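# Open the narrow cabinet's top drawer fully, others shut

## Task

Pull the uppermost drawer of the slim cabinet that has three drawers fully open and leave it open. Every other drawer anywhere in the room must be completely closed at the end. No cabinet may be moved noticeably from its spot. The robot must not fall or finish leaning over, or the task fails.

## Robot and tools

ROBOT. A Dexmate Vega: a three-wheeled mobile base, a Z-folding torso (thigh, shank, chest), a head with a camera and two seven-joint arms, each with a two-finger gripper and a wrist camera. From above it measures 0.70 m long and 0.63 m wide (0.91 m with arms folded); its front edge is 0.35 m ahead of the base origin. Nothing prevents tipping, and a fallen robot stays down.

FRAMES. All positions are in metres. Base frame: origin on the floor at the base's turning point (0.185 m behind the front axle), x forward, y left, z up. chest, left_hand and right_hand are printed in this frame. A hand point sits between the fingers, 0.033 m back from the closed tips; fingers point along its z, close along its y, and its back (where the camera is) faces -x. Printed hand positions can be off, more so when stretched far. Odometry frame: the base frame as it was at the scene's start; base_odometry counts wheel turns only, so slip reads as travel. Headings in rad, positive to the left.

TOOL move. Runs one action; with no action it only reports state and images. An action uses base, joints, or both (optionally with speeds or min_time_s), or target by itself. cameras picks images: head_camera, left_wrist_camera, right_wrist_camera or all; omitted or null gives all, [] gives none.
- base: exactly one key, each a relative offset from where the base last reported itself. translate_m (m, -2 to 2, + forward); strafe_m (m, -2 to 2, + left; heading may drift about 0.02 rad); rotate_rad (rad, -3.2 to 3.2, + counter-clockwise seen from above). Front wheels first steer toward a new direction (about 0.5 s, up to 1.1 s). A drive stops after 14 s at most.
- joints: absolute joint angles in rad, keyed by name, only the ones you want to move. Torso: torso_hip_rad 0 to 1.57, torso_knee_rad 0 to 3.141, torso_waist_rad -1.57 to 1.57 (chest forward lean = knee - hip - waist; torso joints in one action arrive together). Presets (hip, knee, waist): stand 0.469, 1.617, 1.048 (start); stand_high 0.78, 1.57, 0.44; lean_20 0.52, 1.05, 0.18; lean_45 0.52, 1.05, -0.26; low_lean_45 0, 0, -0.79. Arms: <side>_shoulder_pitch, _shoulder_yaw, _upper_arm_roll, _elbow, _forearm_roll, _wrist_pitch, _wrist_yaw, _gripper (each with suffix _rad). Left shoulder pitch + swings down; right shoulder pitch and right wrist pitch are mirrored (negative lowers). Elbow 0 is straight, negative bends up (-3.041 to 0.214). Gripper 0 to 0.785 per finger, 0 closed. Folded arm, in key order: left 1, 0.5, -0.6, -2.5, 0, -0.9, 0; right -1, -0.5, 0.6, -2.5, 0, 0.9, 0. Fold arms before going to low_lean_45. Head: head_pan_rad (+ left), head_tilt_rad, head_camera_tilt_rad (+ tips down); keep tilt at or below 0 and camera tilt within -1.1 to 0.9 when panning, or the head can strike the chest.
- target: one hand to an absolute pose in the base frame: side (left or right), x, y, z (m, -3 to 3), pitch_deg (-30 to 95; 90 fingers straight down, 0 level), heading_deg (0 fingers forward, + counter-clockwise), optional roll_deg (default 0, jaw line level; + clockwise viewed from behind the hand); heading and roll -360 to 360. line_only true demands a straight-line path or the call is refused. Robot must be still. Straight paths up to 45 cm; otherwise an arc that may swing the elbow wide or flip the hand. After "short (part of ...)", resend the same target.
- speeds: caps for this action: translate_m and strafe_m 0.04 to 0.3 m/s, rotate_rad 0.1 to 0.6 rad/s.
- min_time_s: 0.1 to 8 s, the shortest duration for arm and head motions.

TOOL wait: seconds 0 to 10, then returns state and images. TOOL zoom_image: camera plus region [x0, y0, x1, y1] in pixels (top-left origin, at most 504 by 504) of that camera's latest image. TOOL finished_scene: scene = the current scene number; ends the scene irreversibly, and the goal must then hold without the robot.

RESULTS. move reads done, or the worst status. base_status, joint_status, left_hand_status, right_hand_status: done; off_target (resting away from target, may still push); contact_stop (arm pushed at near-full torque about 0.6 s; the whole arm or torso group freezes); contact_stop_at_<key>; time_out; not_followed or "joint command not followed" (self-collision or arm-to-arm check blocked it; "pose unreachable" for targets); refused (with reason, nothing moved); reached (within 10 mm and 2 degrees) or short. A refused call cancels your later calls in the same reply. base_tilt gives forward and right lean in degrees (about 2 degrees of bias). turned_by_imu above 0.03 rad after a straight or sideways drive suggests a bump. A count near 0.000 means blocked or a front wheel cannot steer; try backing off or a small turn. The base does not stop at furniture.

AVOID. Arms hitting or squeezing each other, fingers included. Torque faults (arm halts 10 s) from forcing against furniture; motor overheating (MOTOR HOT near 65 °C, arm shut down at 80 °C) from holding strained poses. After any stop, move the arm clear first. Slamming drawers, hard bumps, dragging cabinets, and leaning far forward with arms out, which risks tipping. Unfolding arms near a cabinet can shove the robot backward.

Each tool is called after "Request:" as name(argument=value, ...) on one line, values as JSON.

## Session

Request:
move(joints={"head_camera_tilt_rad": 0.2}, cameras=["head_camera"])

Request:
move(joints={"head_pan_rad": -1.2, "head_camera_tilt_rad": 0.3}, cameras=["head_camera"])

Request:
move(joints={"head_pan_rad": -2.4, "head_camera_tilt_rad": 0.3}, cameras=["head_camera"])

Request:
move(joints={"head_pan_rad": 2.4, "head_camera_tilt_rad": 0.3}, cameras=["head_camera"])

Request:
move(joints={"head_pan_rad": 1.2, "head_camera_tilt_rad": 0.3}, cameras=["head_camera"])

Scene clock: 0.77 s.
Joint torques (N m): left_arm=[6.15 0.03 0.05 -2.37 0.14 -1.99 0.02] | right_arm=[-4.93 -2.49 0.53 -1.77 0.12 3.02 -0.19]
Motor temperatures (°C): left_arm=[31 31 31 26 40 35 41] | right_arm=[30 27 33 31 36 36 33]
move: done
base_odometry: x=+0.000 y=+0.000 heading=+0.000
turned_by_wheels: +0.000
turned_by_imu: +0.000
base_tilt: forward=+0.1 right=+0.8
base_status: not commanded
joint_positions: torso_hip_rad=+0.469 torso_knee_rad=+1.617 torso_waist_rad=+1.048 left_shoulder_pitch_rad=+2.189 left_shoulder_yaw_rad=-0.007 left_upper_arm_roll_rad=+0.016 left_elbow_rad=-1.090 left_forearm_roll_rad=+0.013 left_wrist_pitch_rad=-0.515 left_wrist_yaw_rad=+0.020 left_gripper_rad=+0.005 right_shoulder_pitch_rad=-2.209 right_shoulder_yaw_rad=-0.016 right_upper_arm_roll_rad=+0.009 right_elbow_rad=-1.106 right_forearm_roll_rad=-0.010 right_wrist_pitch_rad=+0.494 right_wrist_yaw_rad=-0.018 right_gripper_rad=+0.005 head_pan_rad=+0.000 head_tilt_rad=+0.000 head_camera_tilt_rad=+0.200
joint_status: all done
chest: x=-0.0111 y=+0.0000 z=+1.4155 quat_wxyz=(+0.999, +0.000, +0.050, +0.000) (m; base frame)
left_hand: x=+0.2066 y=+0.2195 z=+0.6100 quat_wxyz=(+0.429, +0.002, +0.903, +0.000) pitch_deg=+39.1 heading_deg=-0.2 roll_deg=+0.1 back=up (m; base frame)
right_hand: x=+0.1929 y=-0.2468 z=+0.6050 quat_wxyz=(+0.418, -0.007, +0.908, -0.015) pitch_deg=+40.6 heading_deg=-1.6 roll_deg=-2.5 back=up (m; base frame)
pictures: head_camera

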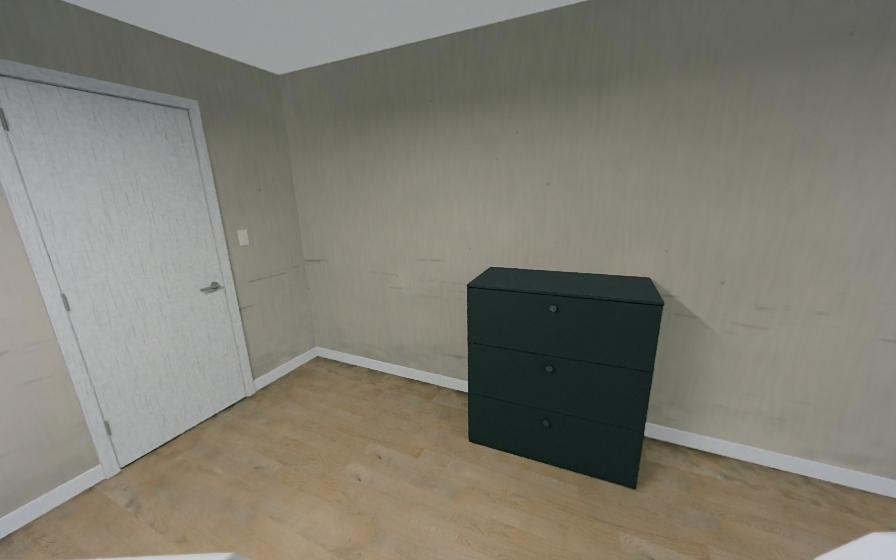

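Scene clock: 2.23 s.
Joint torques (N m): left_arm=[5 -1.37 -1.22 -3.5 -0.01 -2.16 0.13] | right_arm=[-4.45 -2.47 1.24 -2.65 0.17 2.39 -0.09]
Motor temperatures (°C): left_arm=[31 31 31 26 40 35 41] | right_arm=[30 27 33 31 36 36 33]
move: done
base_odometry: x=+0.000 y=+0.000 heading=+0.000
turned_by_wheels: +0.000
turned_by_imu: +0.000
base_tilt: forward=+0.1 right=+0.7
base_status: not commanded
joint_positions: torso_hip_rad=+0.469 torso_knee_rad=+1.617 torso_waist_rad=+1.048 left_shoulder_pitch_rad=+2.189 left_shoulder_yaw_rad=-0.007 left_upper_arm_roll_rad=+0.016 left_elbow_rad=-1.090 left_forearm_roll_rad=+0.013 left_wrist_pitch_rad=-0.515 left_wrist_yaw_rad=+0.020 left_gripper_rad=+0.005 right_shoulder_pitch_rad=-2.209 right_shoulder_yaw_rad=-0.016 right_upper_arm_roll_rad=+0.009 right_elbow_rad=-1.106 right_forearm_roll_rad=-0.010 right_wrist_pitch_rad=+0.494 right_wrist_yaw_rad=-0.018 right_gripper_rad=+0.005 head_pan_rad=-1.200 head_tilt_rad=+0.000 head_camera_tilt_rad=+0.300
joint_status: all done
chest: x=-0.0111 y=+0.0000 z=+1.4155 quat_wxyz=(+0.999, +0.000, +0.050, +0.000) (m; base frame)
left_hand: x=+0.2066 y=+0.2195 z=+0.6100 quat_wxyz=(+0.429, +0.002, +0.903, +0.000) pitch_deg=+39.1 heading_deg=-0.2 roll_deg=+0.1 back=up (m; base frame)
right_hand: x=+0.1929 y=-0.2468 z=+0.6050 quat_wxyz=(+0.418, -0.007, +0.908, -0.015) pitch_deg=+40.6 heading_deg=-1.6 roll_deg=-2.5 back=up (m; base frame)
pictures: head_camera

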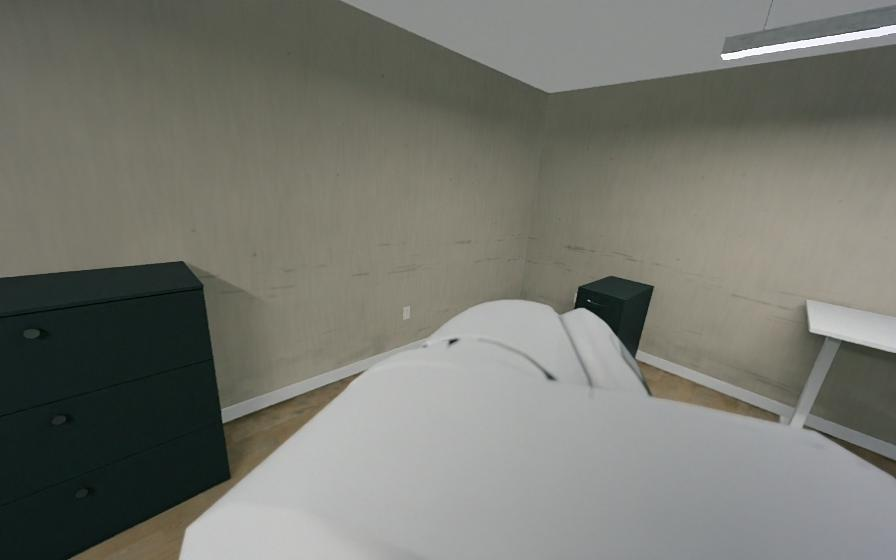

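Scene clock: 3.70 s.
Joint torques (N m): left_arm=[4.92 0.59 -0.66 -3.09 0.19 -2.82 0.13] | right_arm=[-4.61 -1.02 0.48 -2.68 0.12 1.82 -0.3]
Motor temperatures (°C): left_arm=[31 31 31 26 40 35 41] | right_arm=[30 27 33 31 36 36 33]
move: done
base_odometry: x=+0.000 y=+0.000 heading=+0.000
turned_by_wheels: +0.000
turned_by_imu: +0.000
base_tilt: forward=+0.1 right=+0.7
base_status: not commanded
joint_positions: torso_hip_rad=+0.469 torso_knee_rad=+1.617 torso_waist_rad=+1.048 left_shoulder_pitch_rad=+2.189 left_shoulder_yaw_rad=-0.007 left_upper_arm_roll_rad=+0.016 left_elbow_rad=-1.090 left_forearm_roll_rad=+0.013 left_wrist_pitch_rad=-0.515 left_wrist_yaw_rad=+0.020 left_gripper_rad=+0.005 right_shoulder_pitch_rad=-2.209 right_shoulder_yaw_rad=-0.016 right_upper_arm_roll_rad=+0.009 right_elbow_rad=-1.106 right_forearm_roll_rad=-0.010 right_wrist_pitch_rad=+0.494 right_wrist_yaw_rad=-0.018 right_gripper_rad=+0.005 head_pan_rad=-2.400 head_tilt_rad=+0.000 head_camera_tilt_rad=+0.300
joint_status: all done
chest: x=-0.0111 y=+0.0000 z=+1.4155 quat_wxyz=(+0.999, +0.000, +0.050, +0.000) (m; base frame)
left_hand: x=+0.2066 y=+0.2195 z=+0.6100 quat_wxyz=(+0.429, +0.002, +0.903, +0.000) pitch_deg=+39.1 heading_deg=-0.2 roll_deg=+0.1 back=up (m; base frame)
right_hand: x=+0.1929 y=-0.2468 z=+0.6050 quat_wxyz=(+0.418, -0.007, +0.908, -0.015) pitch_deg=+40.6 heading_deg=-1.6 roll_deg=-2.5 back=up (m; base frame)
pictures: head_camera

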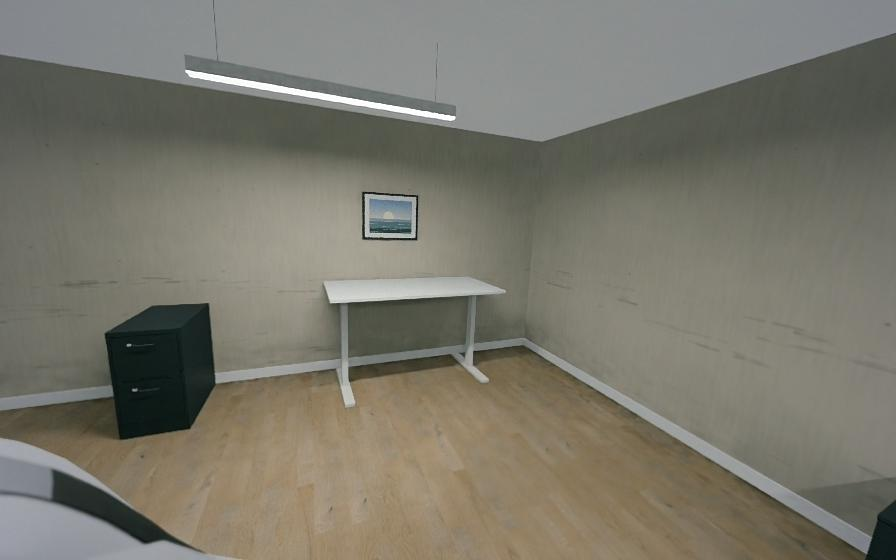

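Scene clock: 7.57 s.
Joint torques (N m): left_arm=[4.22 0.16 -1 -2.99 0.04 -2.15 0.08] | right_arm=[-4.39 -1.75 0.67 -2.75 0.26 2.8 -0.06]
Motor temperatures (°C): left_arm=[31 31 31 26 40 35 41] | right_arm=[30 27 33 31 36 36 33]
move: done
base_odometry: x=+0.000 y=+0.000 heading=+0.000
turned_by_wheels: +0.000
turned_by_imu: +0.000
base_tilt: forward=+0.0 right=+0.8
base_status: not commanded
joint_positions: torso_hip_rad=+0.469 torso_knee_rad=+1.617 torso_waist_rad=+1.048 left_shoulder_pitch_rad=+2.189 left_shoulder_yaw_rad=-0.007 left_upper_arm_roll_rad=+0.016 left_elbow_rad=-1.090 left_forearm_roll_rad=+0.013 left_wrist_pitch_rad=-0.515 left_wrist_yaw_rad=+0.020 left_gripper_rad=+0.005 right_shoulder_pitch_rad=-2.209 right_shoulder_yaw_rad=-0.016 right_upper_arm_roll_rad=+0.009 right_elbow_rad=-1.106 right_forearm_roll_rad=-0.010 right_wrist_pitch_rad=+0.494 right_wrist_yaw_rad=-0.018 right_gripper_rad=+0.005 head_pan_rad=+2.400 head_tilt_rad=+0.000 head_camera_tilt_rad=+0.300
joint_status: all done
chest: x=-0.0111 y=+0.0000 z=+1.4155 quat_wxyz=(+0.999, +0.000, +0.050, +0.000) (m; base frame)
left_hand: x=+0.2066 y=+0.2195 z=+0.6100 quat_wxyz=(+0.429, +0.002, +0.903, +0.000) pitch_deg=+39.1 heading_deg=-0.2 roll_deg=+0.1 back=up (m; base frame)
right_hand: x=+0.1929 y=-0.2468 z=+0.6050 quat_wxyz=(+0.418, -0.007, +0.908, -0.015) pitch_deg=+40.6 heading_deg=-1.6 roll_deg=-2.5 back=up (m; base frame)
pictures: head_camera

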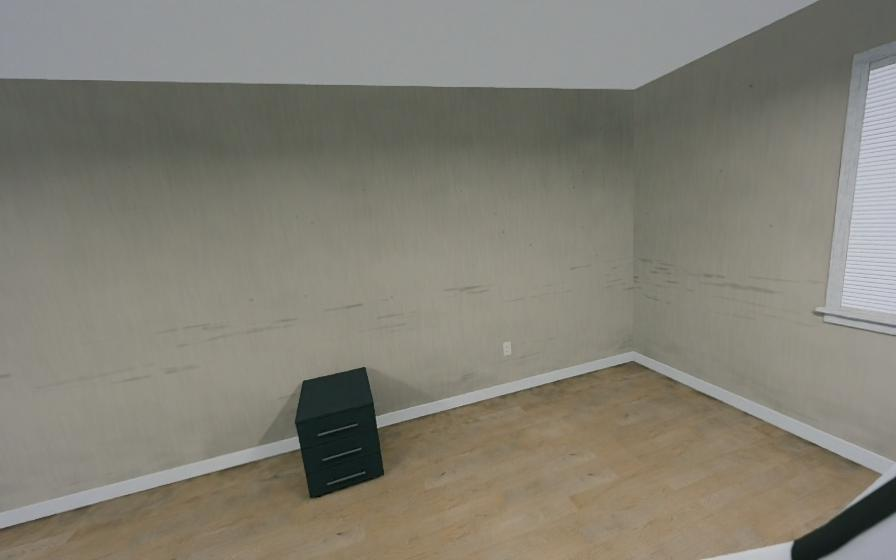

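Scene clock: 9.03 s.
Joint torques (N m): left_arm=[4.03 -1.68 -1.06 -2.77 0.12 -2.09 0] | right_arm=[-3.96 -1.62 0.99 -2.43 0.23 2.75 -0.01]
Motor temperatures (°C): left_arm=[31 31 31 26 40 35 41] | right_arm=[30 27 33 31 36 36 33]
move: done
base_odometry: x=+0.000 y=+0.000 heading=+0.000
turned_by_wheels: +0.000
turned_by_imu: +0.000
base_tilt: forward=+0.0 right=+0.8
base_status: not commanded
joint_positions: torso_hip_rad=+0.469 torso_knee_rad=+1.617 torso_waist_rad=+1.048 left_shoulder_pitch_rad=+2.189 left_shoulder_yaw_rad=-0.007 left_upper_arm_roll_rad=+0.016 left_elbow_rad=-1.090 left_forearm_roll_rad=+0.013 left_wrist_pitch_rad=-0.515 left_wrist_yaw_rad=+0.020 left_gripper_rad=+0.005 right_shoulder_pitch_rad=-2.209 right_shoulder_yaw_rad=-0.016 right_upper_arm_roll_rad=+0.009 right_elbow_rad=-1.106 right_forearm_roll_rad=-0.010 right_wrist_pitch_rad=+0.494 right_wrist_yaw_rad=-0.018 right_gripper_rad=+0.005 head_pan_rad=+1.200 head_tilt_rad=+0.000 head_camera_tilt_rad=+0.300
joint_status: all done
chest: x=-0.0111 y=+0.0000 z=+1.4155 quat_wxyz=(+0.999, +0.000, +0.050, +0.000) (m; base frame)
left_hand: x=+0.2066 y=+0.2195 z=+0.6100 quat_wxyz=(+0.429, +0.002, +0.903, +0.000) pitch_deg=+39.1 heading_deg=-0.2 roll_deg=+0.1 back=up (m; base frame)
right_hand: x=+0.1929 y=-0.2468 z=+0.6050 quat_wxyz=(+0.418, -0.007, +0.908, -0.015) pitch_deg=+40.6 heading_deg=-1.6 roll_deg=-2.5 back=up (m; base frame)
pictures: head_camera

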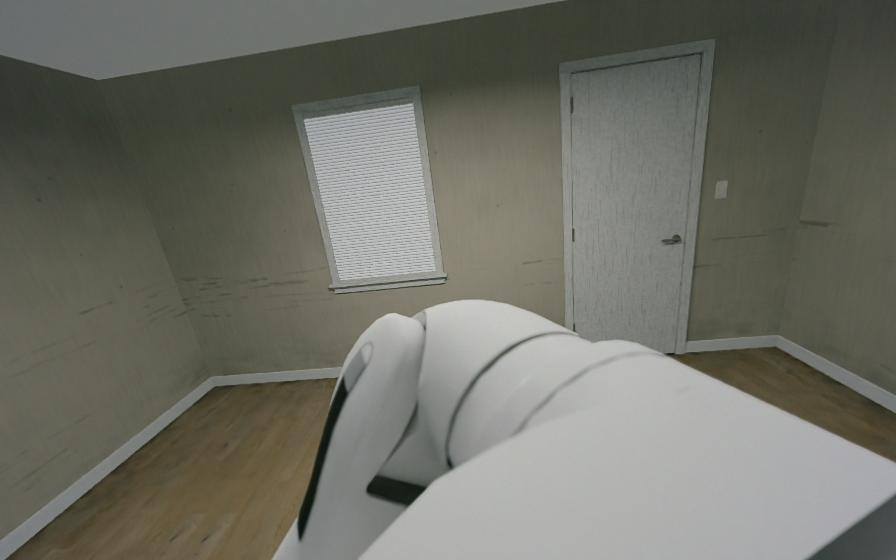

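Request:
move(joints={"head_pan_rad": -0.2, "head_camera_tilt_rad": 0.2}, cameras=["head_camera"])

Request:
zoom_image(camera="head_camera", region=[360, 240, 620, 500])

Request:
move(joints={"head_pan_rad": -2.4, "head_camera_tilt_rad": 0.3, "left_shoulder_yaw_rad": 0.25, "left_elbow_rad": -1.7, "right_shoulder_yaw_rad": -0.25, "right_elbow_rad": -1.7, "left_wrist_pitch_rad": 0.0, "right_wrist_pitch_rad": 0.0}, cameras=["head_camera"])

Request:
zoom_image(camera="head_camera", region=[80, 280, 240, 450])

Scene clock: 12.40 s.
Joint torques (N m): left_arm=[3.99 -0.69 -0.83 -3.36 0.19 -1.99 -0.16] | right_arm=[-4.62 -1.71 0.85 -1.59 0.17 2.79 -0.28]
Motor temperatures (°C): left_arm=[31 31 31 26 40 35 41] | right_arm=[30 27 33 31 36 36 33]
move: done
base_odometry: x=+0.000 y=+0.000 heading=+0.000
turned_by_wheels: +0.000
turned_by_imu: +0.000
base_tilt: forward=+0.0 right=+0.8
base_status: not commanded
joint_positions: torso_hip_rad=+0.469 torso_knee_rad=+1.617 torso_waist_rad=+1.048 left_shoulder_pitch_rad=+2.189 left_shoulder_yaw_rad=-0.007 left_upper_arm_roll_rad=+0.016 left_elbow_rad=-1.090 left_forearm_roll_rad=+0.013 left_wrist_pitch_rad=-0.515 left_wrist_yaw_rad=+0.020 left_gripper_rad=+0.005 right_shoulder_pitch_rad=-2.209 right_shoulder_yaw_rad=-0.016 right_upper_arm_roll_rad=+0.009 right_elbow_rad=-1.106 right_forearm_roll_rad=-0.010 right_wrist_pitch_rad=+0.494 right_wrist_yaw_rad=-0.018 right_gripper_rad=+0.005 head_pan_rad=-0.200 head_tilt_rad=+0.000 head_camera_tilt_rad=+0.200
joint_status: all done
chest: x=-0.0111 y=+0.0000 z=+1.4155 quat_wxyz=(+0.999, +0.000, +0.050, +0.000) (m; base frame)
left_hand: x=+0.2066 y=+0.2195 z=+0.6100 quat_wxyz=(+0.429, +0.002, +0.903, +0.000) pitch_deg=+39.1 heading_deg=-0.2 roll_deg=+0.1 back=up (m; base frame)
right_hand: x=+0.1929 y=-0.2468 z=+0.6050 quat_wxyz=(+0.418, -0.007, +0.908, -0.015) pitch_deg=+40.6 heading_deg=-1.6 roll_deg=-2.5 back=up (m; base frame)
pictures: head_camera

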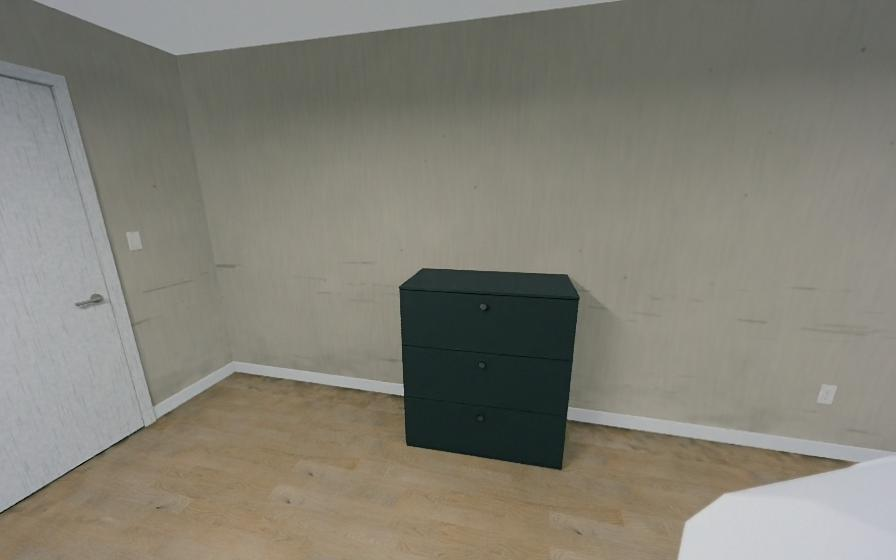

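Scaled by 1.938 from the camera's 896x560 image, which has a finer 960x600 frame.

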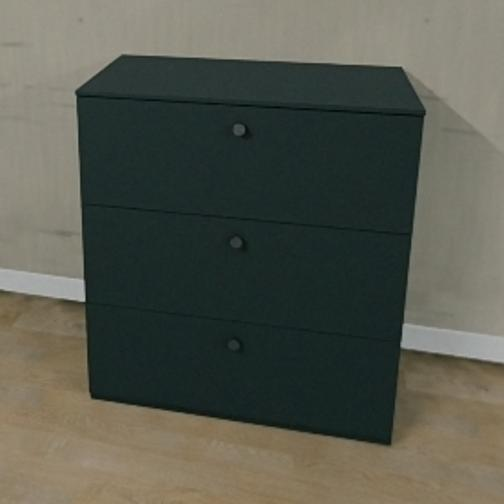

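Scene clock: 15.87 s.
Joint torques (N m): left_arm=[-0.14 4.77 -2.69 -6.1 -0.15 -2.53 0.02] | right_arm=[0.86 -5.89 2.5 -6.79 0.3 1.77 -0.41]
Motor temperatures (°C): left_arm=[31 31 31 26 40 35 41] | right_arm=[30 27 33 31 36 36 33]
move: done
base_odometry: x=+0.000 y=+0.000 heading=+0.000
turned_by_wheels: +0.000
turned_by_imu: +0.000
base_tilt: forward=+0.1 right=+0.8
base_status: not commanded
joint_positions: torso_hip_rad=+0.469 torso_knee_rad=+1.617 torso_waist_rad=+1.048 left_shoulder_pitch_rad=+2.189 left_shoulder_yaw_rad=+0.248 left_upper_arm_roll_rad=+0.016 left_elbow_rad=-1.696 left_forearm_roll_rad=+0.013 left_wrist_pitch_rad=-0.003 left_wrist_yaw_rad=+0.020 left_gripper_rad=+0.005 right_shoulder_pitch_rad=-2.209 right_shoulder_yaw_rad=-0.248 right_upper_arm_roll_rad=+0.009 right_elbow_rad=-1.696 right_forearm_roll_rad=-0.010 right_wrist_pitch_rad=+0.003 right_wrist_yaw_rad=-0.018 right_gripper_rad=+0.005 head_pan_rad=-2.400 head_tilt_rad=+0.000 head_camera_tilt_rad=+0.300
joint_status: all done
chest: x=-0.0111 y=+0.0000 z=+1.4155 quat_wxyz=(+0.999, +0.000, +0.050, +0.000) (m; base frame)
left_hand: x=+0.3738 y=+0.2809 z=+0.7271 quat_wxyz=(+0.468, +0.120, +0.875, +0.048) pitch_deg=+33.9 heading_deg=-1.9 roll_deg=+13.6 back=up (m; base frame)
right_hand: x=+0.3627 y=-0.2986 z=+0.7228 quat_wxyz=(+0.460, -0.115, +0.879, -0.057) pitch_deg=+34.8 heading_deg=+0.4 roll_deg=-14.5 back=up (m; base frame)
pictures: head_camera

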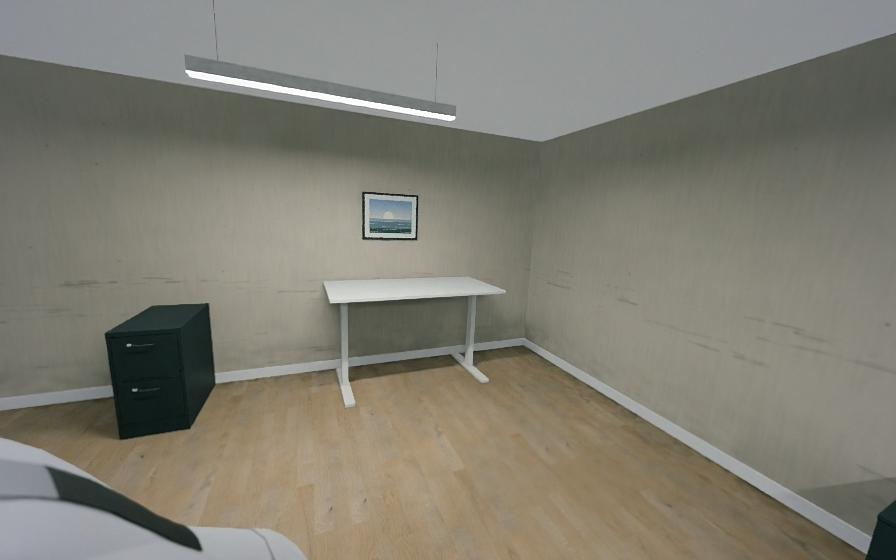

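Scaled by 2.965 from the camera's 896x560 image, which has a finer 960x600 frame.

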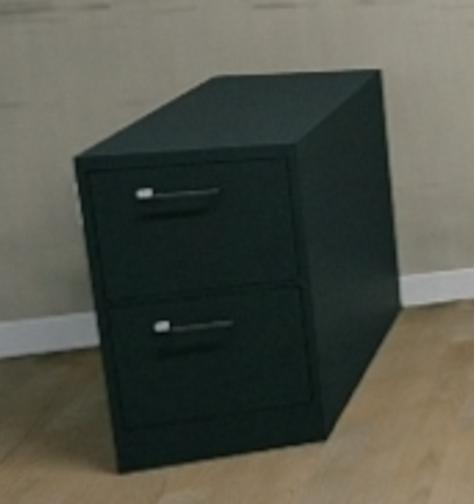

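Request:
move(base={"rotate_rad": 2.74}, joints={"torso_hip_rad": 0.32, "torso_knee_rad": 0.75, "torso_waist_rad": -0.47, "head_pan_rad": 0.0, "head_camera_tilt_rad": -0.3, "right_shoulder_pitch_rad": -1.2, "left_shoulder_pitch_rad": 0.783, "left_shoulder_yaw_rad": 0.513, "left_upper_arm_roll_rad": 0.698, "left_elbow_rad": -1.64, "left_forearm_roll_rad": 0.978, "left_wrist_pitch_rad": 0.634, "left_wrist_yaw_rad": -0.178, "left_gripper_rad": 0.13}, cameras=["head_camera", "left_wrist_camera"])

Scene clock: 23.53 s.
Joint torques (N m): left_arm=[-16.8 3.6 -3.05 -5.85 1.71 0.16 0.81] | right_arm=[16.53 -3.91 2.71 -7.65 0.06 3.23 -0.49]
Motor temperatures (°C): left_arm=[31 31 31 26 40 35 41] | right_arm=[30 27 33 31 36 36 33]
move: done
base_odometry: x=+0.003 y=+0.000 heading=+2.748
turned_by_wheels: +2.748
turned_by_imu: +2.733
base_tilt: forward=+0.1 right=+0.9
base_status: done
joint_positions: torso_hip_rad=+0.320 torso_knee_rad=+0.750 torso_waist_rad=-0.470 left_shoulder_pitch_rad=+0.784 left_shoulder_yaw_rad=+0.513 left_upper_arm_roll_rad=+0.698 left_elbow_rad=-1.640 left_forearm_roll_rad=+0.978 left_wrist_pitch_rad=+0.634 left_wrist_yaw_rad=-0.178 left_gripper_rad=+0.130 right_shoulder_pitch_rad=-1.200 right_shoulder_yaw_rad=-0.250 right_upper_arm_roll_rad=+0.009 right_elbow_rad=-1.700 right_forearm_roll_rad=-0.010 right_wrist_pitch_rad=+0.000 right_wrist_yaw_rad=-0.018 right_gripper_rad=+0.005 head_pan_rad=+0.000 head_tilt_rad=+0.000 head_camera_tilt_rad=-0.300
joint_status: all done
chest: x=+0.0978 y=+0.0000 z=+1.0870 quat_wxyz=(+0.900, +0.000, +0.435, +0.000) (m; base frame)
left_hand: x=+0.6496 y=+0.1900 z=+0.4296 quat_wxyz=(+0.326, +0.627, +0.627, +0.326) pitch_deg=+35.0 heading_deg=+0.0 roll_deg=-90.0 (m; base frame)
right_hand: x=+0.6077 y=-0.2987 z=+0.4879 quat_wxyz=(+0.549, -0.109, +0.826, -0.069) pitch_deg=+22.8 heading_deg=+0.4 roll_deg=-14.7 back=up (m; base frame)
pictures: head_camera, left_wrist_camera

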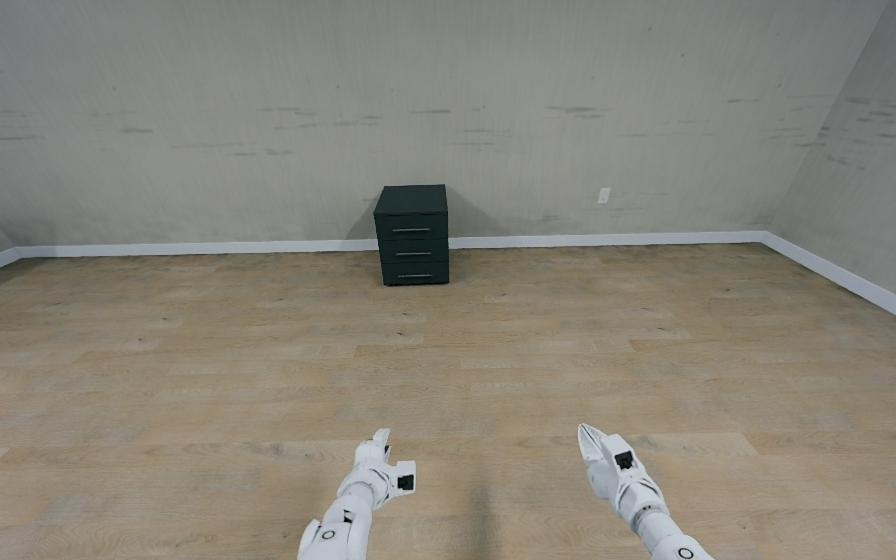

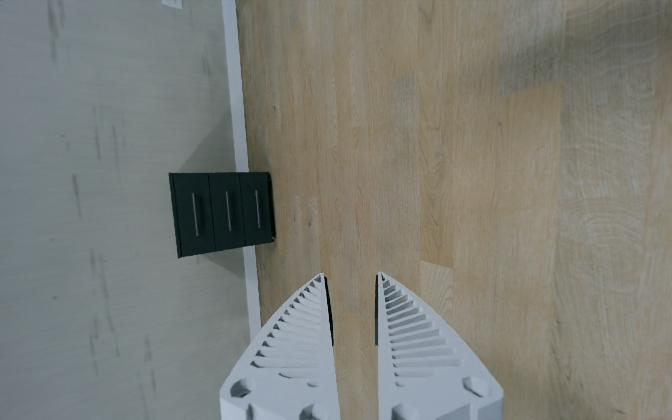

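Request:
zoom_image(camera="head_camera", region=[360, 170, 470, 300])

Scaled by 3.877 from the camera's 896x560 image, which has a finer 960x600 frame.

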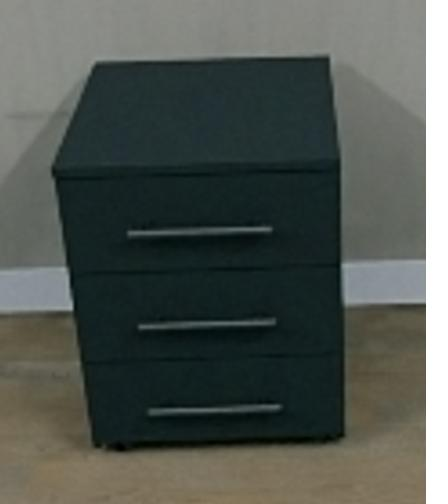

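Request:
move(base={"rotate_rad": 0.06}, cameras=[])

Request:
move(base={"translate_m": 1.17}, cameras=["head_camera", "left_wrist_camera"])

Scene clock: 26.47 s.
Joint torques (N m): left_arm=[-16.59 3.84 -3.58 -6.49 1.91 -0.09 0.97] | right_arm=[14.9 -5.33 2.82 -8.23 0.1 2.54 -0.41]
Motor temperatures (°C): left_arm=[31 31 31 26 40 35 41] | right_arm=[30 27 33 31 36 36 33]
move: done
base_odometry: x=+0.003 y=+0.000 heading=+2.808
turned_by_wheels: +0.060
turned_by_imu: +0.060
base_tilt: forward=+0.1 right=+0.8
base_status: done
joint_positions: torso_hip_rad=+0.320 torso_knee_rad=+0.750 torso_waist_rad=-0.470 left_shoulder_pitch_rad=+0.783 left_shoulder_yaw_rad=+0.513 left_upper_arm_roll_rad=+0.698 left_elbow_rad=-1.640 left_forearm_roll_rad=+0.978 left_wrist_pitch_rad=+0.634 left_wrist_yaw_rad=-0.178 left_gripper_rad=+0.130 right_shoulder_pitch_rad=-1.200 right_shoulder_yaw_rad=-0.250 right_upper_arm_roll_rad=+0.009 right_elbow_rad=-1.700 right_forearm_roll_rad=-0.010 right_wrist_pitch_rad=+0.000 right_wrist_yaw_rad=-0.018 right_gripper_rad=+0.005 head_pan_rad=+0.000 head_tilt_rad=+0.000 head_camera_tilt_rad=-0.300
joint_status: not commanded
chest: x=+0.0978 y=+0.0000 z=+1.0870 quat_wxyz=(+0.900, +0.000, +0.435, +0.000) (m; base frame)
left_hand: x=+0.6498 y=+0.1901 z=+0.4297 quat_wxyz=(+0.326, +0.628, +0.627, +0.327) pitch_deg=+35.0 heading_deg=+0.0 roll_deg=-90.0 (m; base frame)
right_hand: x=+0.6077 y=-0.2987 z=+0.4879 quat_wxyz=(+0.549, -0.109, +0.826, -0.069) pitch_deg=+22.8 heading_deg=+0.4 roll_deg=-14.7 back=up (m; base frame)
pictures: none
No camera images: "cameras" was empty.

Scene clock: 32.17 s.
Joint torques (N m): left_arm=[-15.03 2.71 -3.71 -5.67 1.98 0.17 0.99] | right_arm=[14.89 -5.62 2.67 -7.99 0.03 2.19 -0.43]
Motor temperatures (°C): left_arm=[31 31 31 26 40 35 41] | right_arm=[30 27 33 32 36 36 33]
move: done
base_odometry: x=-1.103 y=+0.381 heading=+2.809
turned_by_wheels: +0.001
turned_by_imu: -0.001
base_tilt: forward=+0.1 right=+0.7
base_status: done
joint_positions: torso_hip_rad=+0.320 torso_knee_rad=+0.750 torso_waist_rad=-0.470 left_shoulder_pitch_rad=+0.783 left_shoulder_yaw_rad=+0.513 left_upper_arm_roll_rad=+0.698 left_elbow_rad=-1.640 left_forearm_roll_rad=+0.978 left_wrist_pitch_rad=+0.634 left_wrist_yaw_rad=-0.178 left_gripper_rad=+0.130 right_shoulder_pitch_rad=-1.200 right_shoulder_yaw_rad=-0.250 right_upper_arm_roll_rad=+0.009 right_elbow_rad=-1.700 right_forearm_roll_rad=-0.010 right_wrist_pitch_rad=+0.000 right_wrist_yaw_rad=-0.018 right_gripper_rad=+0.005 head_pan_rad=+0.000 head_tilt_rad=+0.000 head_camera_tilt_rad=-0.300
joint_status: not commanded
chest: x=+0.0979 y=+0.0000 z=+1.0869 quat_wxyz=(+0.900, +0.000, +0.435, +0.000) (m; base frame)
left_hand: x=+0.6498 y=+0.1901 z=+0.4297 quat_wxyz=(+0.326, +0.628, +0.627, +0.327) pitch_deg=+35.0 heading_deg=+0.0 roll_deg=-90.0 (m; base frame)
right_hand: x=+0.6078 y=-0.2987 z=+0.4878 quat_wxyz=(+0.549, -0.109, +0.826, -0.069) pitch_deg=+22.8 heading_deg=+0.4 roll_deg=-14.7 back=up (m; base frame)
pictures: head_camera, left_wrist_camera

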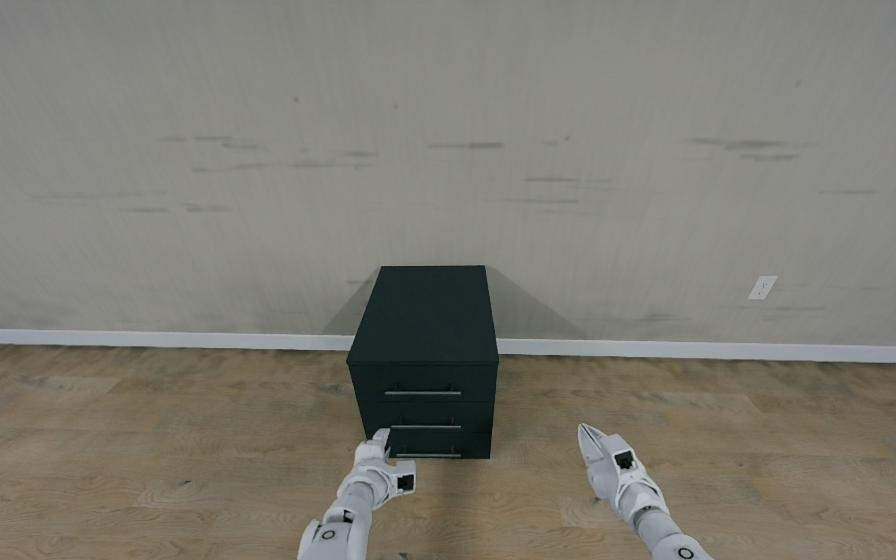

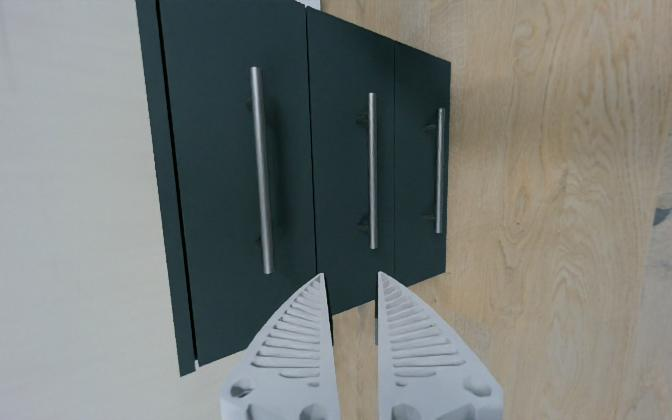

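Request:
move(target={"side": "left", "x": 0.665, "y": 0.115, "z": 0.4267, "pitch_deg": 35, "heading_deg": 0, "roll_deg": -90}, cameras=[])

Request:
move(base={"translate_m": 0.115}, speeds={"translate_m": 0.15}, cameras=["head_camera", "left_wrist_camera"])

Scene clock: 35.10 s.
Joint torques (N m): left_arm=[-18.71 -4.05 -1.42 -6.36 2.18 0.29 0.92] | right_arm=[15.26 -4.41 3.22 -7.8 0.01 2.88 -0.57]
Motor temperatures (°C): left_arm=[31 31 31 26 40 35 41] | right_arm=[30 27 33 32 36 37 33]
move: done
base_odometry: x=-1.103 y=+0.381 heading=+2.809
turned_by_wheels: +0.000
turned_by_imu: +0.000
base_tilt: forward=+0.0 right=+0.8
base_status: not commanded
joint_positions: torso_hip_rad=+0.320 torso_knee_rad=+0.750 torso_waist_rad=-0.470 left_shoulder_pitch_rad=+0.682 left_shoulder_yaw_rad=+0.336 left_upper_arm_roll_rad=+0.806 left_elbow_rad=-1.509 left_forearm_roll_rad=+1.054 left_wrist_pitch_rad=+0.721 left_wrist_yaw_rad=-0.196 left_gripper_rad=+0.130 right_shoulder_pitch_rad=-1.200 right_shoulder_yaw_rad=-0.250 right_upper_arm_roll_rad=+0.009 right_elbow_rad=-1.700 right_forearm_roll_rad=-0.010 right_wrist_pitch_rad=+0.000 right_wrist_yaw_rad=-0.018 right_gripper_rad=+0.005 head_pan_rad=+0.000 head_tilt_rad=+0.000 head_camera_tilt_rad=-0.300
joint_status: not commanded
chest: x=+0.0979 y=+0.0000 z=+1.0869 quat_wxyz=(+0.900, +0.000, +0.435, +0.000) (m; base frame)
left_hand: x=+0.6645 y=+0.1169 z=+0.4263 quat_wxyz=(+0.326, +0.627, +0.627, +0.326) pitch_deg=+35.0 heading_deg=+0.0 roll_deg=+90.0 (m; base frame)
left_hand_status: reached (straight line, planned for 0.9 s): 2 mm and 0.0 deg off.
right_hand: x=+0.6078 y=-0.2987 z=+0.4878 quat_wxyz=(+0.549, -0.109, +0.826, -0.069) pitch_deg=+22.8 heading_deg=+0.4 roll_deg=-14.7 back=up (m; base frame)
pictures: none
No camera images: "cameras" was empty.

Scene clock: 36.90 s.
Joint torques (N m): left_arm=[-26.63 -5 -8.08 -9.31 4.7 0.17 3.15] | right_arm=[13.93 -6.2 3.14 -7.33 0.24 2.41 -0.57]
Motor temperatures (°C): left_arm=[31 31 31 26 40 35 41] | right_arm=[30 27 33 32 36 37 33]
move: done
base_odometry: x=-1.212 y=+0.419 heading=+2.810
turned_by_wheels: +0.001
turned_by_imu: +0.001
base_tilt: forward=+0.1 right=+0.8
base_status: done
joint_positions: torso_hip_rad=+0.320 torso_knee_rad=+0.750 torso_waist_rad=-0.470 left_shoulder_pitch_rad=+0.680 left_shoulder_yaw_rad=+0.332 left_upper_arm_roll_rad=+0.809 left_elbow_rad=-1.506 left_forearm_roll_rad=+1.055 left_wrist_pitch_rad=+0.723 left_wrist_yaw_rad=-0.197 left_gripper_rad=+0.130 right_shoulder_pitch_rad=-1.200 right_shoulder_yaw_rad=-0.250 right_upper_arm_roll_rad=+0.009 right_elbow_rad=-1.700 right_forearm_roll_rad=-0.010 right_wrist_pitch_rad=+0.000 right_wrist_yaw_rad=-0.018 right_gripper_rad=+0.005 head_pan_rad=+0.000 head_tilt_rad=+0.000 head_camera_tilt_rad=-0.300
joint_status: not commanded
chest: x=+0.0979 y=+0.0000 z=+1.0869 quat_wxyz=(+0.900, +0.000, +0.435, +0.000) (m; base frame)
left_hand: x=+0.6642 y=+0.1150 z=+0.4257 quat_wxyz=(+0.326, +0.628, +0.628, +0.326) pitch_deg=+35.1 heading_deg=+0.0 roll_deg=+90.0 (m; base frame)
right_hand: x=+0.6077 y=-0.2987 z=+0.4878 quat_wxyz=(+0.549, -0.109, +0.826, -0.069) pitch_deg=+22.8 heading_deg=+0.4 roll_deg=-14.7 back=up (m; base frame)
pictures: head_camera, left_wrist_camera

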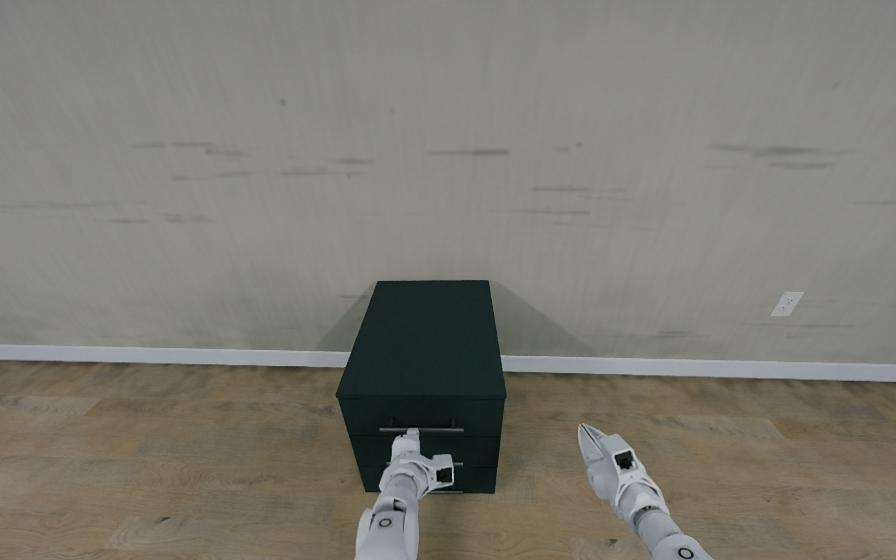

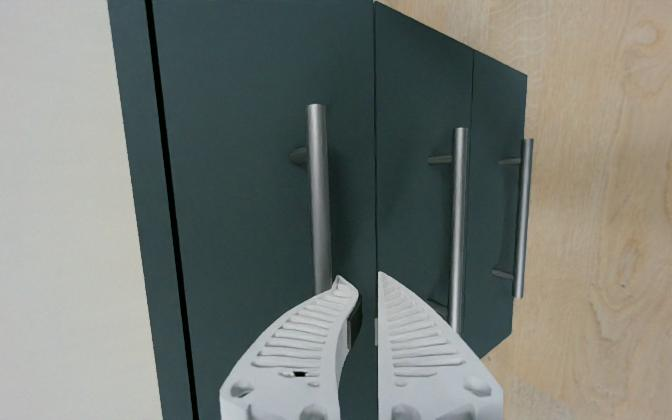

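Request:
move(target={"side": "left", "x": 0.635, "y": 0.115, "z": 0.448, "pitch_deg": 35, "heading_deg": 0, "roll_deg": -90, "line_only": true}, cameras=[])

Request:
move(target={"side": "left", "x": 0.665, "y": 0.115, "z": 0.4475, "pitch_deg": 35, "heading_deg": 0, "roll_deg": -90, "line_only": true}, cameras=["left_wrist_camera"])

Scene clock: 39.93 s.
Joint torques (N m): left_arm=[-5.94 1.13 -1.2 -8.31 2.08 0.93 0.72] | right_arm=[16.1 -4.93 2.95 -8.07 0.26 2.67 -0.64]
Motor temperatures (°C): left_arm=[31 31 31 26 40 35 41] | right_arm=[30 27 33 32 36 37 33]
move: done
base_odometry: x=-1.212 y=+0.419 heading=+2.810
turned_by_wheels: +0.000
turned_by_imu: +0.000
base_tilt: forward=+0.1 right=+0.7
base_status: not commanded
joint_positions: torso_hip_rad=+0.320 torso_knee_rad=+0.750 torso_waist_rad=-0.470 left_shoulder_pitch_rad=+0.756 left_shoulder_yaw_rad=+0.393 left_upper_arm_roll_rad=+0.823 left_elbow_rad=-1.676 left_forearm_roll_rad=+1.112 left_wrist_pitch_rad=+0.795 left_wrist_yaw_rad=-0.261 left_gripper_rad=+0.130 right_shoulder_pitch_rad=-1.200 right_shoulder_yaw_rad=-0.250 right_upper_arm_roll_rad=+0.009 right_elbow_rad=-1.700 right_forearm_roll_rad=-0.010 right_wrist_pitch_rad=+0.000 right_wrist_yaw_rad=-0.018 right_gripper_rad=+0.005 head_pan_rad=+0.000 head_tilt_rad=+0.000 head_camera_tilt_rad=-0.300
joint_status: not commanded
chest: x=+0.0979 y=+0.0000 z=+1.0869 quat_wxyz=(+0.900, +0.000, +0.435, +0.000) (m; base frame)
left_hand: x=+0.6357 y=+0.1151 z=+0.4475 quat_wxyz=(+0.326, +0.627, +0.627, +0.326) pitch_deg=+35.0 heading_deg=+0.0 roll_deg=-90.0 (m; base frame)
left_hand_status: reached (straight line, planned for 0.9 s): 1 mm and 0.0 deg off.
right_hand: x=+0.6077 y=-0.2987 z=+0.4877 quat_wxyz=(+0.549, -0.109, +0.826, -0.069) pitch_deg=+22.8 heading_deg=+0.4 roll_deg=-14.7 back=up (m; base frame)
pictures: none
No camera images: "cameras" was empty.

Scene clock: 41.47 s.
Joint torques (N m): left_arm=[-17.24 -4.75 -7.04 -5.14 1.63 0.01 0.7] | right_arm=[14.97 -4.26 3.06 -7.95 0.1 2.55 -0.44]
Motor temperatures (°C): left_arm=[31 31 31 26 40 35 41] | right_arm=[30 27 33 32 36 37 33]
move: done
base_odometry: x=-1.212 y=+0.419 heading=+2.810
turned_by_wheels: +0.000
turned_by_imu: +0.000
base_tilt: forward=+0.0 right=+0.8
base_status: not commanded
joint_positions: torso_hip_rad=+0.320 torso_knee_rad=+0.750 torso_waist_rad=-0.470 left_shoulder_pitch_rad=+0.691 left_shoulder_yaw_rad=+0.366 left_upper_arm_roll_rad=+0.815 left_elbow_rad=-1.603 left_forearm_roll_rad=+1.088 left_wrist_pitch_rad=+0.762 left_wrist_yaw_rad=-0.267 left_gripper_rad=+0.130 right_shoulder_pitch_rad=-1.200 right_shoulder_yaw_rad=-0.250 right_upper_arm_roll_rad=+0.009 right_elbow_rad=-1.700 right_forearm_roll_rad=-0.010 right_wrist_pitch_rad=+0.000 right_wrist_yaw_rad=-0.018 right_gripper_rad=+0.005 head_pan_rad=+0.000 head_tilt_rad=+0.000 head_camera_tilt_rad=-0.300
joint_status: not commanded
chest: x=+0.0979 y=+0.0000 z=+1.0869 quat_wxyz=(+0.900, +0.000, +0.435, +0.000) (m; base frame)
left_hand: x=+0.6632 y=+0.1150 z=+0.4472 quat_wxyz=(+0.326, +0.627, +0.627, +0.326) pitch_deg=+35.0 heading_deg=+0.0 roll_deg=-90.0 (m; base frame)
left_hand_status: reached (straight line, planned for 0.6 s): 2 mm and 0.0 deg off.
right_hand: x=+0.6077 y=-0.2987 z=+0.4877 quat_wxyz=(+0.549, -0.109, +0.826, -0.069) pitch_deg=+22.8 heading_deg=+0.4 roll_deg=-14.7 back=up (m; base frame)
pictures: left_wrist_camera

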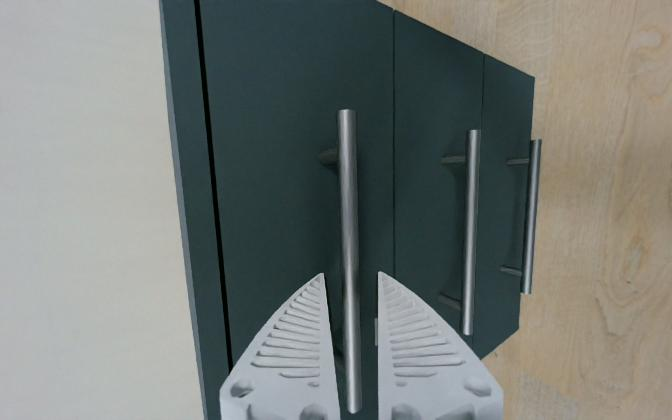

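Request:
move(joints={"left_gripper_rad": 0.1}, cameras=[])

Request:
move(target={"side": "left", "x": 0.692, "y": 0.115, "z": 0.4275, "pitch_deg": 35, "heading_deg": 0, "roll_deg": -90, "line_only": true}, cameras=["left_wrist_camera"])

Scene clock: 42.27 s.
Joint torques (N m): left_arm=[-17.59 -5.87 -8.02 -6.31 1.82 -0.44 0.53] | right_arm=[14.23 -5.63 2.44 -7.07 0.13 1.9 -0.47]
Motor temperatures (°C): left_arm=[31 31 31 26 40 35 41] | right_arm=[30 27 33 32 36 37 33]
move: done
base_odometry: x=-1.212 y=+0.419 heading=+2.810
turned_by_wheels: +0.000
turned_by_imu: +0.000
base_tilt: forward=+0.1 right=+0.8
base_status: not commanded
joint_positions: torso_hip_rad=+0.320 torso_knee_rad=+0.750 torso_waist_rad=-0.470 left_shoulder_pitch_rad=+0.688 left_shoulder_yaw_rad=+0.365 left_upper_arm_roll_rad=+0.815 left_elbow_rad=-1.600 left_forearm_roll_rad=+1.087 left_wrist_pitch_rad=+0.761 left_wrist_yaw_rad=-0.267 left_gripper_rad=+0.100 right_shoulder_pitch_rad=-1.200 right_shoulder_yaw_rad=-0.250 right_upper_arm_roll_rad=+0.009 right_elbow_rad=-1.700 right_forearm_roll_rad=-0.010 right_wrist_pitch_rad=+0.000 right_wrist_yaw_rad=-0.018 right_gripper_rad=+0.005 head_pan_rad=+0.000 head_tilt_rad=+0.000 head_camera_tilt_rad=-0.300
joint_status: all done
chest: x=+0.0979 y=+0.0000 z=+1.0869 quat_wxyz=(+0.900, +0.000, +0.435, +0.000) (m; base frame)
left_hand: x=+0.6645 y=+0.1150 z=+0.4472 quat_wxyz=(+0.326, +0.627, +0.627, +0.326) pitch_deg=+35.0 heading_deg=+0.0 roll_deg=-90.0 (m; base frame)
right_hand: x=+0.6077 y=-0.2987 z=+0.4877 quat_wxyz=(+0.549, -0.109, +0.826, -0.069) pitch_deg=+22.8 heading_deg=+0.4 roll_deg=-14.7 back=up (m; base frame)
pictures: none
No camera images: "cameras" was empty.

Scene clock: 44.33 s.
Joint torques (N m): left_arm=[-29.17 -3.84 -11.99 -2.51 1.64 0.03 1.26] | right_arm=[14.58 -4.58 2.82 -7.42 0.28 2.79 -0.73]
Motor temperatures (°C): left_arm=[31 31 31 26 40 35 41] | right_arm=[30 27 33 32 36 37 33]
move: done
base_odometry: x=-1.212 y=+0.419 heading=+2.810
turned_by_wheels: +0.000
turned_by_imu: +0.000
base_tilt: forward=+0.0 right=+0.8
base_status: not commanded
joint_positions: torso_hip_rad=+0.320 torso_knee_rad=+0.750 torso_waist_rad=-0.470 left_shoulder_pitch_rad=+0.614 left_shoulder_yaw_rad=+0.305 left_upper_arm_roll_rad=+0.805 left_elbow_rad=-1.431 left_forearm_roll_rad=+1.034 left_wrist_pitch_rad=+0.692 left_wrist_yaw_rad=-0.200 left_gripper_rad=+0.100 right_shoulder_pitch_rad=-1.200 right_shoulder_yaw_rad=-0.250 right_upper_arm_roll_rad=+0.009 right_elbow_rad=-1.700 right_forearm_roll_rad=-0.010 right_wrist_pitch_rad=+0.000 right_wrist_yaw_rad=-0.018 right_gripper_rad=+0.005 head_pan_rad=+0.000 head_tilt_rad=+0.000 head_camera_tilt_rad=-0.300
joint_status: not commanded
chest: x=+0.0977 y=+0.0000 z=+1.0870 quat_wxyz=(+0.900, +0.000, +0.435, +0.000) (m; base frame)
left_hand: x=+0.6909 y=+0.1147 z=+0.4278 quat_wxyz=(+0.326, +0.628, +0.627, +0.326) pitch_deg=+35.0 heading_deg=+0.0 roll_deg=-90.0 (m; base frame)
left_hand_status: reached (straight line, planned for 0.9 s): 1 mm and 0.0 deg off.
right_hand: x=+0.6077 y=-0.2987 z=+0.4881 quat_wxyz=(+0.549, -0.109, +0.826, -0.069) pitch_deg=+22.8 heading_deg=+0.4 roll_deg=-14.7 back=up (m; base frame)
pictures: left_wrist_camera

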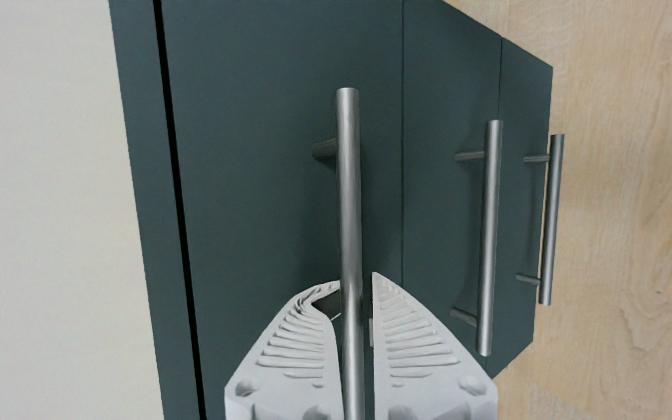

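Request:
move(joints={"left_gripper_rad": 0.0}, cameras=["left_wrist_camera"])

Request:
move(base={"translate_m": -0.08}, speeds={"translate_m": 0.08}, cameras=["head_camera", "left_wrist_camera"])

Scene clock: 45.17 s.
Joint torques (N m): left_arm=[-29.24 -5.23 -11.33 -6.2 2.77 -0.28 2.6] | right_arm=[14.89 -4.31 2.9 -8.9 0.16 2.38 -0.57]
Motor temperatures (°C): left_arm=[31 31 31 26 40 35 41] | right_arm=[30 27 33 32 36 37 33]
move: done
base_odometry: x=-1.212 y=+0.419 heading=+2.810
turned_by_wheels: +0.000
turned_by_imu: +0.000
base_tilt: forward=+0.1 right=+0.8
base_status: not commanded
joint_positions: torso_hip_rad=+0.320 torso_knee_rad=+0.750 torso_waist_rad=-0.470 left_shoulder_pitch_rad=+0.613 left_shoulder_yaw_rad=+0.304 left_upper_arm_roll_rad=+0.805 left_elbow_rad=-1.427 left_forearm_roll_rad=+1.033 left_wrist_pitch_rad=+0.691 left_wrist_yaw_rad=-0.199 left_gripper_rad=+0.000 right_shoulder_pitch_rad=-1.200 right_shoulder_yaw_rad=-0.250 right_upper_arm_roll_rad=+0.009 right_elbow_rad=-1.700 right_forearm_roll_rad=-0.010 right_wrist_pitch_rad=+0.000 right_wrist_yaw_rad=-0.018 right_gripper_rad=+0.005 head_pan_rad=+0.000 head_tilt_rad=+0.000 head_camera_tilt_rad=-0.300
joint_status: all done
chest: x=+0.0978 y=+0.0000 z=+1.0870 quat_wxyz=(+0.900, +0.000, +0.435, +0.000) (m; base frame)
left_hand: x=+0.6912 y=+0.1149 z=+0.4270 quat_wxyz=(+0.326, +0.628, +0.627, +0.326) pitch_deg=+35.1 heading_deg=+0.0 roll_deg=-90.0 (m; base frame)
right_hand: x=+0.6077 y=-0.2987 z=+0.4880 quat_wxyz=(+0.549, -0.109, +0.826, -0.069) pitch_deg=+22.8 heading_deg=+0.4 roll_deg=-14.7 back=up (m; base frame)
pictures: left_wrist_camera

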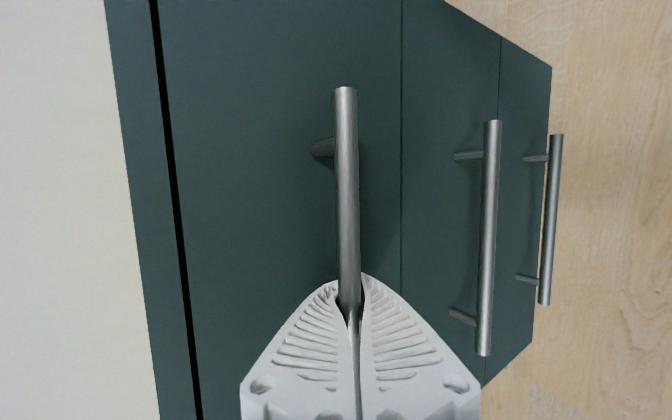

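Scene clock: 46.90 s.
Joint torques (N m): left_arm=[-11.7 -6.63 -2.82 -4.89 -0.46 -0.85 -0.71] | right_arm=[15.28 -3.66 3.24 -7.79 0.1 2.77 -0.53]
Motor temperatures (°C): left_arm=[31 31 31 26 40 35 41] | right_arm=[30 27 33 32 36 37 33]
move: done
base_odometry: x=-1.136 y=+0.393 heading=+2.810
turned_by_wheels: +0.000
turned_by_imu: +0.000
base_tilt: forward=+0.0 right=+0.8
base_status: done
joint_positions: torso_hip_rad=+0.320 torso_knee_rad=+0.750 torso_waist_rad=-0.470 left_shoulder_pitch_rad=+0.612 left_shoulder_yaw_rad=+0.304 left_upper_arm_roll_rad=+0.804 left_elbow_rad=-1.427 left_forearm_roll_rad=+1.034 left_wrist_pitch_rad=+0.691 left_wrist_yaw_rad=-0.197 left_gripper_rad=+0.000 right_shoulder_pitch_rad=-1.200 right_shoulder_yaw_rad=-0.250 right_upper_arm_roll_rad=+0.009 right_elbow_rad=-1.700 right_forearm_roll_rad=-0.010 right_wrist_pitch_rad=+0.000 right_wrist_yaw_rad=-0.018 right_gripper_rad=+0.005 head_pan_rad=+0.000 head_tilt_rad=+0.000 head_camera_tilt_rad=-0.300
joint_status: not commanded
chest: x=+0.0977 y=+0.0000 z=+1.0870 quat_wxyz=(+0.900, +0.000, +0.435, +0.000) (m; base frame)
left_hand: x=+0.6923 y=+0.1154 z=+0.4281 quat_wxyz=(+0.327, +0.627, +0.627, +0.327) pitch_deg=+34.9 heading_deg=+0.0 roll_deg=-90.0 (m; base frame)
right_hand: x=+0.6078 y=-0.2987 z=+0.4880 quat_wxyz=(+0.549, -0.109, +0.826, -0.069) pitch_deg=+22.8 heading_deg=+0.4 roll_deg=-14.7 back=up (m; base frame)
pictures: head_camera, left_wrist_camera

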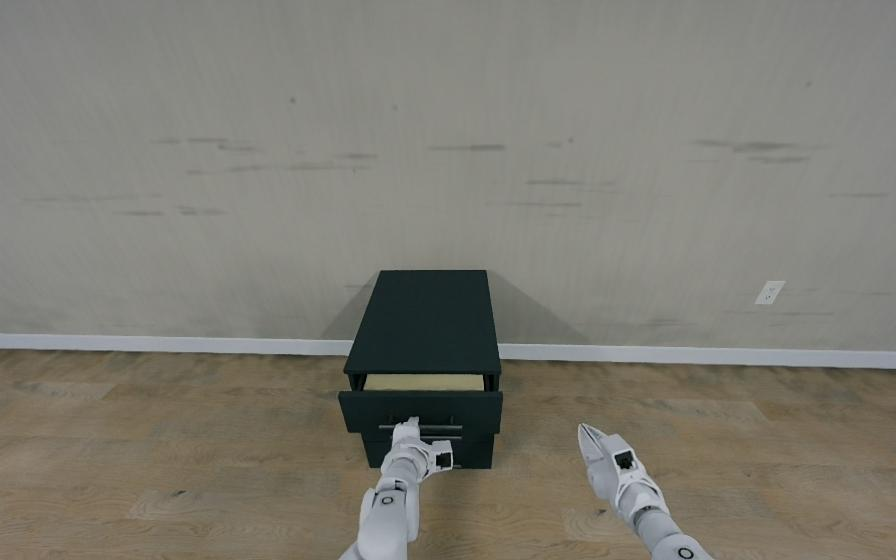

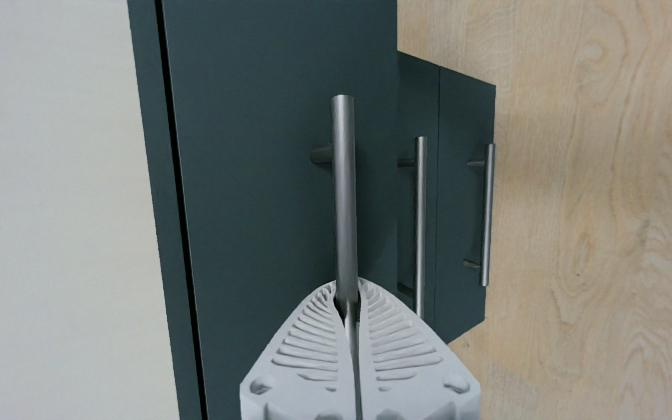

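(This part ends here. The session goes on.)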